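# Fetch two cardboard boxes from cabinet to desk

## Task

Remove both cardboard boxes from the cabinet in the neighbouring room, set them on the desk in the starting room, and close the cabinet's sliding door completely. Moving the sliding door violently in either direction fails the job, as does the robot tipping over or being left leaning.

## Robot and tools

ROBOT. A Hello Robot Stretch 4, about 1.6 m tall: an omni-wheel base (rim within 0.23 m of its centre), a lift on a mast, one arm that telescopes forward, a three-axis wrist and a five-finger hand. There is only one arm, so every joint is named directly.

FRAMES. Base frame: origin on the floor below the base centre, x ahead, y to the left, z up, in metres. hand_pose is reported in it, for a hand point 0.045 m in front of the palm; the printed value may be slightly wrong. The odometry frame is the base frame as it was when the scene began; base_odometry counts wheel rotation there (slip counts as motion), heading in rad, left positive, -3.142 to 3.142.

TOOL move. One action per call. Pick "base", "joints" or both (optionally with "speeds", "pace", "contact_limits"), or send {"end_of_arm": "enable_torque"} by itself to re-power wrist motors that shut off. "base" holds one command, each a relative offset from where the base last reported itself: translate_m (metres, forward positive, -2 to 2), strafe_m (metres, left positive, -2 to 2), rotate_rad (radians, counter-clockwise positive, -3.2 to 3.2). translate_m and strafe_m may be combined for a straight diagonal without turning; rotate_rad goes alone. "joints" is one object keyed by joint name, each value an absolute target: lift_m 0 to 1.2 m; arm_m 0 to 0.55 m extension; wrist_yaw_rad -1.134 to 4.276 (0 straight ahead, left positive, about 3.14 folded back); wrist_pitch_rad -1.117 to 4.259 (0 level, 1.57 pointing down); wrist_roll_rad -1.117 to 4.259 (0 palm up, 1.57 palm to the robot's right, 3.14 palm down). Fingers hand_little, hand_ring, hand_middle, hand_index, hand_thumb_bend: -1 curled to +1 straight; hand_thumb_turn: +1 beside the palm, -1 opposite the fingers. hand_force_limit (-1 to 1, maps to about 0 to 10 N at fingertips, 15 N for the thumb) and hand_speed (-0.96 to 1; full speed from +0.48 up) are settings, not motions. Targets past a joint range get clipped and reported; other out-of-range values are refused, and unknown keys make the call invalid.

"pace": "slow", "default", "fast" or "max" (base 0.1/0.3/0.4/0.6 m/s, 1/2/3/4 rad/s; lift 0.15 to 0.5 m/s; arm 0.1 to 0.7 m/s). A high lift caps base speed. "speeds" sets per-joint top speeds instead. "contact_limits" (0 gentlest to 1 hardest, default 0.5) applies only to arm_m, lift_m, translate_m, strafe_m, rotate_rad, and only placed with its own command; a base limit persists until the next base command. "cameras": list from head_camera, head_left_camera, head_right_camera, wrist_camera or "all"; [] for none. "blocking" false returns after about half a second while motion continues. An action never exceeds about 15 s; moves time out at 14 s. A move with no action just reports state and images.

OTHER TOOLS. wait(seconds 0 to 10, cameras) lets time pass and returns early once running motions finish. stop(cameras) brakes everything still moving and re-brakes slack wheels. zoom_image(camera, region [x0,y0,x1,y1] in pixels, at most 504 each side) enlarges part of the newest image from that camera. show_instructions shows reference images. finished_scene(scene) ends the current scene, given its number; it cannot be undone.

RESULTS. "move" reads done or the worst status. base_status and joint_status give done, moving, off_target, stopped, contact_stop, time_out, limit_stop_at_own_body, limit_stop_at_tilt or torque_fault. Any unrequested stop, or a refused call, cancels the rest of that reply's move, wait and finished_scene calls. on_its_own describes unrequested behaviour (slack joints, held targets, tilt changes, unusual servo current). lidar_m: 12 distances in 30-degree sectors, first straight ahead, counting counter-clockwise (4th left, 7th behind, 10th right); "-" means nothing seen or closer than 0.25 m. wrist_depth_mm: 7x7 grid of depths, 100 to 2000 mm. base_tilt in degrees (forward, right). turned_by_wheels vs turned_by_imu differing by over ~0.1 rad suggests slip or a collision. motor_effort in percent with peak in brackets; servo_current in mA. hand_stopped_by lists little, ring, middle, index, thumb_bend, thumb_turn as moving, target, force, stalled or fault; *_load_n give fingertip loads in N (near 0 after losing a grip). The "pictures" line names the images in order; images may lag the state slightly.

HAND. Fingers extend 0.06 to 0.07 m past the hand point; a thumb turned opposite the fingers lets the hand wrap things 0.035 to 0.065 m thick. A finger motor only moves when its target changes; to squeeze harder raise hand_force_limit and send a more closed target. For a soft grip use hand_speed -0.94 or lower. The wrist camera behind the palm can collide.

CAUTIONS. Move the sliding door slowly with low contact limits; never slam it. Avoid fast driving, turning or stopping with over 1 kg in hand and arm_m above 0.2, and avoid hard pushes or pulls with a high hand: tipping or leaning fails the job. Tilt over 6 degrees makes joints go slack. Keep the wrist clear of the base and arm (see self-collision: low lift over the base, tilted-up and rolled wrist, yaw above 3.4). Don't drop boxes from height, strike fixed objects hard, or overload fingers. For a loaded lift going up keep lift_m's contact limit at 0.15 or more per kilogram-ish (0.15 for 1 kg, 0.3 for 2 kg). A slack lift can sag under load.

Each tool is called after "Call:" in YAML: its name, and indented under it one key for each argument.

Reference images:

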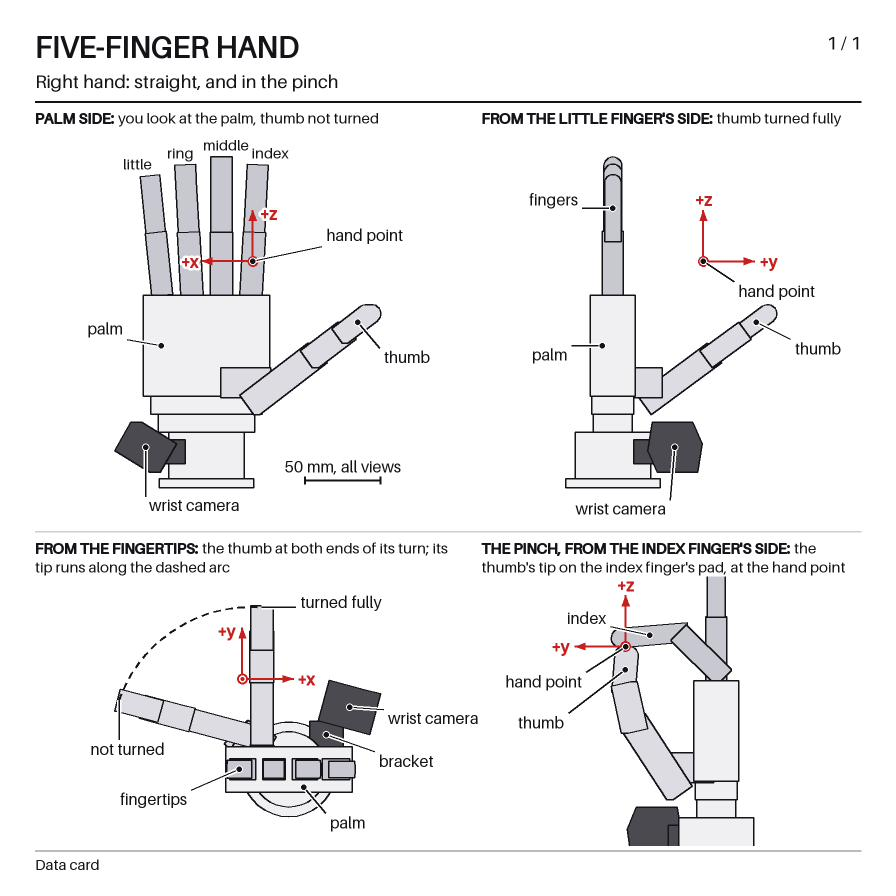

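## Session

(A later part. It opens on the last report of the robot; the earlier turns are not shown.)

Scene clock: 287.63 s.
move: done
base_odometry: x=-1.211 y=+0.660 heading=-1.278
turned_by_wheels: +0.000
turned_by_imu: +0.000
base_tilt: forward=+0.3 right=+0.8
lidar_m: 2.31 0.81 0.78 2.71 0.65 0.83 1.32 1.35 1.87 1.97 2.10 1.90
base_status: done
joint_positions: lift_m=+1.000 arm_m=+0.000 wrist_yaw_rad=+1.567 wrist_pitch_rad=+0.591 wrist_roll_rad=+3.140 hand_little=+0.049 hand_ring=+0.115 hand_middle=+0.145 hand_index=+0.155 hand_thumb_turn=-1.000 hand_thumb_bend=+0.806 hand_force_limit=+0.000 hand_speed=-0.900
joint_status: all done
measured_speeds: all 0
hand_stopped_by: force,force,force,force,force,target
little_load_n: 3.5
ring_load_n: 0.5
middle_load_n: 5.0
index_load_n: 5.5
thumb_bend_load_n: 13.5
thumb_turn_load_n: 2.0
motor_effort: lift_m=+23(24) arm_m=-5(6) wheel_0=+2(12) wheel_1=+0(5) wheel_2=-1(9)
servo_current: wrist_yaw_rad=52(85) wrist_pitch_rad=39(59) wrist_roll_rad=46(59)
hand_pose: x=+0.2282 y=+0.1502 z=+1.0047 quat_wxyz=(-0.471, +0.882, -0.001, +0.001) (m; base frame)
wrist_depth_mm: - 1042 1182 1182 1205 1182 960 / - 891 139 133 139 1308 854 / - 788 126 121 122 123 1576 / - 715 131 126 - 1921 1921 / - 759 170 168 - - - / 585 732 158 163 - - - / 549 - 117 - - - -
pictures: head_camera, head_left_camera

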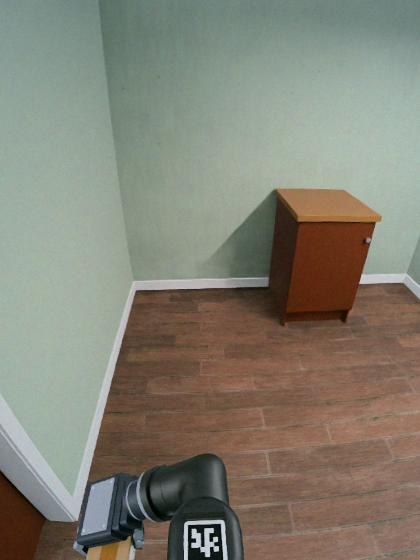

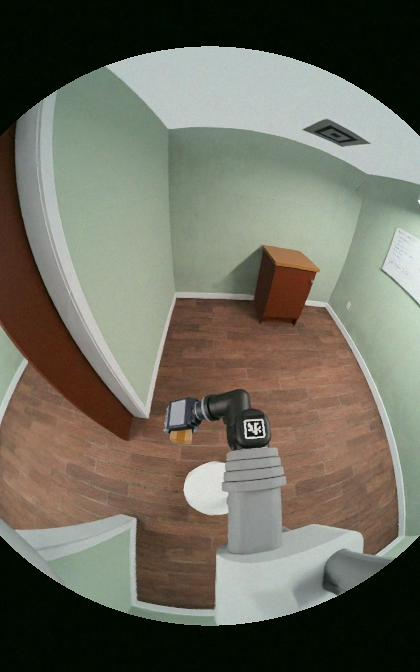

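Call:
move:
  base: {"translate_m": 0.02, "strafe_m": 0.25}

Call:
move:
  base: {"strafe_m": 1.52}
  cameras: ["head_camera"]

Scene clock: 290.13 s.
move: done
base_odometry: x=-0.966 y=+0.713 heading=-1.278
turned_by_wheels: +0.000
turned_by_imu: +0.000
base_tilt: forward=+0.3 right=+0.7
lidar_m: 1.32 0.61 0.55 2.47 0.53 0.49 1.34 1.38 1.91 2.20 2.35 1.98
base_status: done
joint_positions: lift_m=+1.000 arm_m=+0.000 wrist_yaw_rad=+1.567 wrist_pitch_rad=+0.591 wrist_roll_rad=+3.140 hand_little=+0.049 hand_ring=+0.115 hand_middle=+0.145 hand_index=+0.155 hand_thumb_turn=-1.000 hand_thumb_bend=+0.806 hand_force_limit=+0.000 hand_speed=-0.900
joint_status: not commanded
measured_speeds: all 0
hand_stopped_by: force,force,force,force,force,target
little_load_n: 3.5
ring_load_n: 1.0
middle_load_n: 5.0
index_load_n: 6.0
thumb_bend_load_n: 13.5
thumb_turn_load_n: 2.0
motor_effort: lift_m=+23(23) arm_m=-5(5) wheel_0=+2(11) wheel_1=+0(10) wheel_2=+0(5)
servo_current: wrist_yaw_rad=33(65) wrist_pitch_rad=39(52) wrist_roll_rad=52(52)
hand_pose: x=+0.2282 y=+0.1502 z=+1.0047 quat_wxyz=(-0.471, +0.882, -0.001, +0.001) (m; base frame)
wrist_depth_mm: 591 - 820 1160 1205 1205 1205 / 508 699 699 133 139 1308 1366 / - 640 126 121 123 123 1618 / - 569 131 126 - - 1983 / - 517 170 168 - - - / - 477 157 163 - - - / 439 442 117 - - - -
pictures: none

Scene clock: 296.53 s.
move: done
base_odometry: x=+0.489 y=+1.153 heading=-1.278
turned_by_wheels: +0.000
turned_by_imu: +0.003
base_tilt: forward=+0.5 right=+0.7
lidar_m: 1.59 1.34 0.99 0.95 1.00 1.39 1.31 1.36 1.10 3.74 1.00 1.43
base_status: done
joint_positions: lift_m=+1.000 arm_m=+0.000 wrist_yaw_rad=+1.567 wrist_pitch_rad=+0.591 wrist_roll_rad=+3.140 hand_little=+0.049 hand_ring=+0.115 hand_middle=+0.145 hand_index=+0.155 hand_thumb_turn=-1.000 hand_thumb_bend=+0.806 hand_force_limit=+0.000 hand_speed=-0.900
joint_status: not commanded
measured_speeds: all 0
hand_stopped_by: force,force,force,force,force,target
little_load_n: 3.5
ring_load_n: 1.0
middle_load_n: 5.5
index_load_n: 5.5
thumb_bend_load_n: 13.5
thumb_turn_load_n: 1.5
motor_effort: lift_m=+23(23) arm_m=-5(6) wheel_0=+0(11) wheel_1=-1(11) wheel_2=+1(5)
servo_current: wrist_yaw_rad=46(72) wrist_pitch_rad=65(65) wrist_roll_rad=39(59)
hand_pose: x=+0.2282 y=+0.1502 z=+1.0047 quat_wxyz=(-0.471, +0.882, -0.001, +0.001) (m; base frame)
wrist_depth_mm: 1160 1160 1182 1160 1205 1205 1182 / 1336 1366 1255 134 139 1336 1366 / - - - 121 122 123 - / - - 126 126 - - - / - - 169 159 - - - / - - 153 - - - - / - - 117 - - - -
pictures: head_camera

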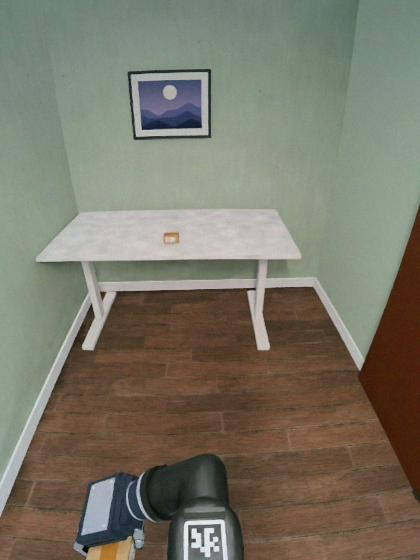

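Call:
move:
  base: {"translate_m": 1.21}
  joints: {"wrist_yaw_rad": 0.0, "lift_m": 0.87}
  speeds: {"wrist_yaw_rad": 0.8}

Call:
move:
  joints: {"arm_m": 0.27, "lift_m": 0.82}
  speeds: {"arm_m": 0.22}
  cameras: ["head_camera","wrist_camera"]

Call:
move:
  joints: {"lift_m": 0.797}
  speeds: {"lift_m": 0.1}

Call:
move:
  joints: {"lift_m": 0.791}
  speeds: {"lift_m": 0.05}
  cameras: ["wrist_camera"]

Scene clock: 302.57 s.
move: done
base_odometry: x=+0.839 y=-0.006 heading=-1.278
turned_by_wheels: +0.000
turned_by_imu: -0.003
base_tilt: forward=+0.3 right=+0.8
lidar_m: 0.38 0.41 0.59 0.93 0.97 1.38 2.50 1.88 1.02 0.97 0.55 0.40
base_status: done
joint_positions: lift_m=+0.870 arm_m=+0.000 wrist_yaw_rad=+0.002 wrist_pitch_rad=+0.591 wrist_roll_rad=+3.140 hand_little=+0.049 hand_ring=+0.115 hand_middle=+0.145 hand_index=+0.155 hand_thumb_turn=-1.000 hand_thumb_bend=+0.806 hand_force_limit=+0.000 hand_speed=-0.900
joint_status: all done
measured_speeds: all 0
hand_stopped_by: force,force,force,force,force,target
little_load_n: 3.5
ring_load_n: 0.5
middle_load_n: 5.0
index_load_n: 5.5
thumb_bend_load_n: 14.0
thumb_turn_load_n: 2.0
motor_effort: lift_m=+19(23) arm_m=-5(5) wheel_0=+0(7) wheel_1=+0(6) wheel_2=+0(10)
servo_current: wrist_yaw_rad=46(104) wrist_pitch_rad=52(65) wrist_roll_rad=33(65)
hand_pose: x=+0.3215 y=-0.0564 z=+0.8750 quat_wxyz=(-0.333, +0.625, -0.623, +0.333) (m; base frame)
wrist_depth_mm: 1008 1025 1025 1042 1025 1060 1042 / 1160 1160 139 133 139 1138 1205 / - - - 121 122 123 - / - - 126 126 - - - / - - 168 159 - 402 392 / - - 153 - - - - / - - 117 - - - -
pictures: none

Scene clock: 304.63 s.
move: done
base_odometry: x=+0.839 y=-0.006 heading=-1.278
turned_by_wheels: +0.000
turned_by_imu: -0.001
base_tilt: forward=+0.3 right=+0.7
lidar_m: 0.38 0.42 0.59 0.92 0.99 1.37 2.51 1.89 1.02 0.96 0.53 0.41
base_status: not commanded
joint_positions: lift_m=+0.820 arm_m=+0.270 wrist_yaw_rad=+0.002 wrist_pitch_rad=+0.591 wrist_roll_rad=+3.140 hand_little=+0.049 hand_ring=+0.115 hand_middle=+0.145 hand_index=+0.155 hand_thumb_turn=-1.000 hand_thumb_bend=+0.806 hand_force_limit=+0.000 hand_speed=-0.900
joint_status: all done
measured_speeds: all 0
hand_stopped_by: force,force,force,force,force,target
little_load_n: 3.5
ring_load_n: 1.0
middle_load_n: 5.0
index_load_n: 6.0
thumb_bend_load_n: 14.0
thumb_turn_load_n: 1.5
motor_effort: lift_m=+18(21) arm_m=+6(8) wheel_0=+0(1) wheel_1=+1(1) wheel_2=+0(0)
servo_current: wrist_yaw_rad=52(59) wrist_pitch_rad=46(59) wrist_roll_rad=52(59)
hand_pose: x=+0.5913 y=-0.0564 z=+0.8251 quat_wxyz=(-0.333, +0.625, -0.623, +0.333) (m; base frame)
wrist_depth_mm: - - - - - - - / - - 132 133 139 - - / - - - 121 122 123 - / - - 126 126 - - - / - - 167 159 - - - / - - 153 - - - - / - - 117 - - - -
pictures: head_camera, wrist_camera
camera_calibration:
wrist_camera: T_world_to_cam=[[0.0275776, 0.998993, 0.0353914, 0.0344601], [0.559221, -0.0447644, 0.827809, -1.01969], [0.82856, -0.00303743, -0.559892, 0.12498], [0, 0, 0, 1]] pos_world=[0.465725, -0.0796914, 0.912861]

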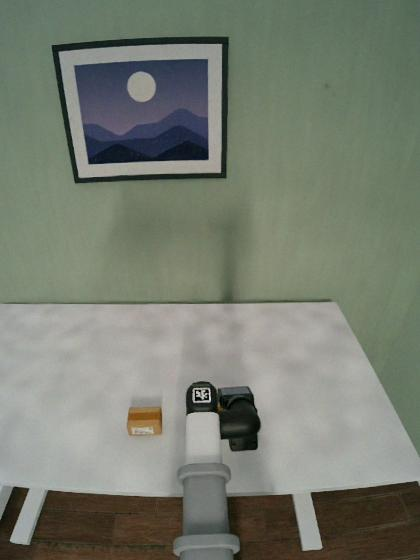

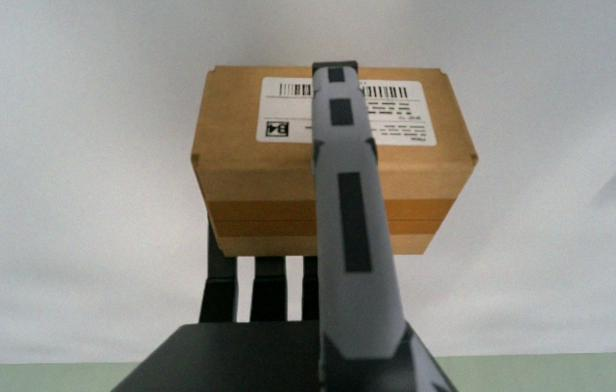

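Scene clock: 305.47 s.
move: done
base_odometry: x=+0.839 y=-0.006 heading=-1.278
turned_by_wheels: +0.000
turned_by_imu: +0.000
base_tilt: forward=+0.3 right=+0.7
lidar_m: 0.38 0.42 0.59 0.94 0.98 1.37 2.52 1.89 1.02 0.97 0.56 0.39
base_status: not commanded
joint_positions: lift_m=+0.797 arm_m=+0.270 wrist_yaw_rad=+0.002 wrist_pitch_rad=+0.591 wrist_roll_rad=+3.140 hand_little=+0.049 hand_ring=+0.115 hand_middle=+0.145 hand_index=+0.155 hand_thumb_turn=-1.000 hand_thumb_bend=+0.806 hand_force_limit=+0.000 hand_speed=-0.900
joint_status: all done
measured_speeds: all 0
hand_stopped_by: force,force,force,force,force,target
little_load_n: 3.5
ring_load_n: 0.5
middle_load_n: 5.0
index_load_n: 5.5
thumb_bend_load_n: 13.5
thumb_turn_load_n: 2.0
motor_effort: lift_m=+18(21) arm_m=+6(6) wheel_0=+0(0) wheel_1=+0(0) wheel_2=+0(0)
servo_current: wrist_yaw_rad=46(52) wrist_pitch_rad=46(65) wrist_roll_rad=46(65)
hand_pose: x=+0.5913 y=-0.0564 z=+0.8021 quat_wxyz=(-0.333, +0.625, -0.623, +0.333) (m; base frame)
wrist_depth_mm: - - - - - - - / - - 132 133 138 - - / - - - 121 122 123 - / - - 126 126 - - - / - - 168 159 - - - / - - 153 - - - - / - - 117 - - - -
pictures: none

Scene clock: 306.03 s.
move: done
base_odometry: x=+0.839 y=-0.006 heading=-1.278
turned_by_wheels: +0.000
turned_by_imu: +0.000
base_tilt: forward=+0.3 right=+0.7
lidar_m: 0.38 0.41 0.58 0.94 1.00 1.39 2.50 1.89 1.02 0.98 0.54 0.40
base_status: not commanded
joint_positions: lift_m=+0.792 arm_m=+0.270 wrist_yaw_rad=+0.002 wrist_pitch_rad=+0.590 wrist_roll_rad=+3.140 hand_little=+0.049 hand_ring=+0.115 hand_middle=+0.145 hand_index=+0.155 hand_thumb_turn=-1.000 hand_thumb_bend=+0.806 hand_force_limit=+0.000 hand_speed=-0.900
joint_status: all done
measured_speeds: all 0
hand_stopped_by: force,force,force,force,force,target
little_load_n: 3.5
ring_load_n: 0.5
middle_load_n: 4.5
index_load_n: 6.0
thumb_bend_load_n: 13.0
thumb_turn_load_n: 2.0
motor_effort: lift_m=+13(19) arm_m=+6(6) wheel_0=+0(0) wheel_1=+0(0) wheel_2=+0(0)
servo_current: wrist_yaw_rad=59(65) wrist_pitch_rad=39(59) wrist_roll_rad=33(52)
hand_pose: x=+0.5915 y=-0.0564 z=+0.7966 quat_wxyz=(-0.333, +0.625, -0.622, +0.333) (m; base frame)
wrist_depth_mm: - - - - - - - / - - 132 133 138 - - / - - 126 121 123 124 - / - - 128 124 - - - / - - 168 158 - - - / - - 153 - - - - / - - 117 - - - -
pictures: wrist_camera
camera_calibration:
wrist_camera: T_world_to_cam=[[0.0275402, 0.998993, 0.0354181, 0.0354632], [0.558393, -0.0447625, 0.828368, -0.996179], [0.829119, -0.00303621, -0.559064, 0.107893], [0, 0, 0, 1]] pos_world=[0.465827, -0.0796914, 0.884266]

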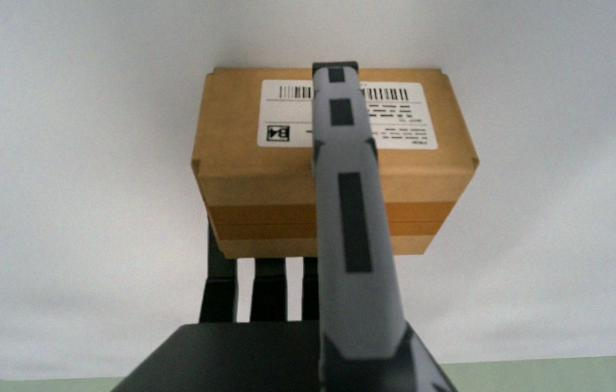

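Call:
move:
  joints: {"hand_speed": -0.6, "hand_thumb_bend": 1.0, "hand_index": 0.56, "hand_middle": 0.56, "hand_ring": 0.56, "hand_little": 0.56}

Call:
move:
  joints: {"lift_m": 0.88}
  speeds: {"lift_m": 0.12}

Call:
move:
  joints: {"arm_m": 0.05}
  cameras: ["head_camera"]

Scene clock: 307.30 s.
move: done
base_odometry: x=+0.839 y=-0.006 heading=-1.278
turned_by_wheels: +0.000
turned_by_imu: -0.001
base_tilt: forward=+0.3 right=+0.7
lidar_m: 0.38 0.41 0.59 0.92 1.01 1.38 2.53 1.88 1.02 0.98 0.57 0.40
base_status: not commanded
joint_positions: lift_m=+0.791 arm_m=+0.270 wrist_yaw_rad=+0.002 wrist_pitch_rad=+0.591 wrist_roll_rad=+3.140 hand_little=+0.560 hand_ring=+0.560 hand_middle=+0.560 hand_index=+0.560 hand_thumb_turn=-1.000 hand_thumb_bend=+1.000 hand_force_limit=+0.000 hand_speed=-0.600
joint_status: all done
measured_speeds: all 0
hand_stopped_by: target,target,target,target,target,target
little_load_n: 0.0
ring_load_n: 0.0
middle_load_n: 0.0
index_load_n: 0.0
thumb_bend_load_n: 0.0
thumb_turn_load_n: 0.0
motor_effort: lift_m=+19(19) arm_m=+5(6) wheel_0=+0(0) wheel_1=+0(1) wheel_2=-1(1)
servo_current: wrist_yaw_rad=46(65) wrist_pitch_rad=39(59) wrist_roll_rad=46(46)
hand_pose: x=+0.5913 y=-0.0564 z=+0.7960 quat_wxyz=(-0.333, +0.625, -0.623, +0.333) (m; base frame)
wrist_depth_mm: - - - - - - - / - - 137 - 140 - - / - - 128 125 - 127 - / - - 120 117 - - - / - - 146 148 - - - / - - 162 167 - - - / - - 117 - - - -
pictures: none

Scene clock: 308.73 s.
move: done
base_odometry: x=+0.839 y=-0.006 heading=-1.278
turned_by_wheels: +0.000
turned_by_imu: -0.001
base_tilt: forward=+0.3 right=+0.7
lidar_m: 0.38 0.40 0.57 0.93 0.99 1.40 2.51 1.87 1.02 0.98 0.53 0.40
base_status: not commanded
joint_positions: lift_m=+0.880 arm_m=+0.270 wrist_yaw_rad=+0.002 wrist_pitch_rad=+0.591 wrist_roll_rad=+3.140 hand_little=+0.560 hand_ring=+0.560 hand_middle=+0.560 hand_index=+0.560 hand_thumb_turn=-1.000 hand_thumb_bend=+1.000 hand_force_limit=+0.000 hand_speed=-0.600
joint_status: all done
measured_speeds: all 0
hand_stopped_by: target,target,target,target,target,target
little_load_n: 0.0
ring_load_n: 0.0
middle_load_n: 0.0
index_load_n: 0.0
thumb_bend_load_n: 0.0
thumb_turn_load_n: 0.0
motor_effort: lift_m=+24(28) arm_m=+5(6) wheel_0=+0(0) wheel_1=+0(1) wheel_2=-1(1)
servo_current: wrist_yaw_rad=26(72) wrist_pitch_rad=33(59) wrist_roll_rad=52(59)
hand_pose: x=+0.5913 y=-0.0564 z=+0.8846 quat_wxyz=(-0.333, +0.625, -0.623, +0.333) (m; base frame)
wrist_depth_mm: - - 167 171 173 - - / - - 191 191 - - - / - - - - - - - / - - - - - - - / - - - 196 - - - / - - 162 167 - - - / - - 117 - - - -
pictures: none

Scene clock: 310.50 s.
move: done
base_odometry: x=+0.839 y=-0.006 heading=-1.278
turned_by_wheels: +0.000
turned_by_imu: -0.001
base_tilt: forward=+0.3 right=+0.8
lidar_m: 0.38 0.42 0.57 0.95 0.98 1.38 2.50 1.87 1.02 0.96 0.56 0.40
base_status: not commanded
joint_positions: lift_m=+0.880 arm_m=+0.050 wrist_yaw_rad=+0.002 wrist_pitch_rad=+0.591 wrist_roll_rad=+3.140 hand_little=+0.560 hand_ring=+0.560 hand_middle=+0.560 hand_index=+0.560 hand_thumb_turn=-1.000 hand_thumb_bend=+1.000 hand_force_limit=+0.000 hand_speed=-0.600
joint_status: all done
measured_speeds: all 0
hand_stopped_by: target,target,target,target,target,target
little_load_n: 0.0
ring_load_n: 0.0
middle_load_n: 0.0
index_load_n: 0.0
thumb_bend_load_n: 0.0
thumb_turn_load_n: 0.0
motor_effort: lift_m=+24(24) arm_m=-6(7) wheel_0=+0(0) wheel_1=+0(1) wheel_2=-1(1)
servo_current: wrist_yaw_rad=59(65) wrist_pitch_rad=52(52) wrist_roll_rad=52(59)
hand_pose: x=+0.3715 y=-0.0564 z=+0.8846 quat_wxyz=(-0.333, +0.625, -0.623, +0.333) (m; base frame)
wrist_depth_mm: 1008 1008 1060 1025 1025 1042 1042 / - - - - - - - / - - - - - - - / - - - - - - 362 / - - - 196 - - 362 / - - 162 167 - - - / - - 117 - - - -
pictures: head_camera

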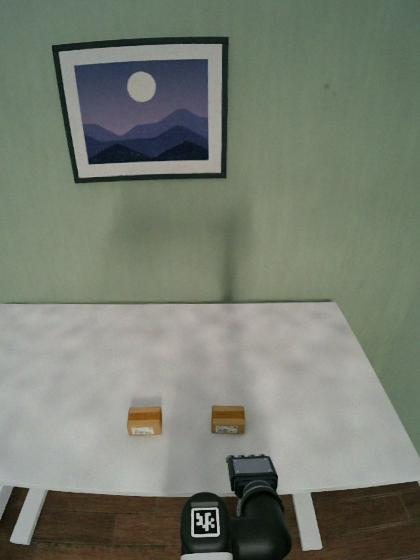

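Both boxes are on the desk and the cabinet door is closed.

Call:
finished_scene:
  scene: 2

The scene is finished: the task was done.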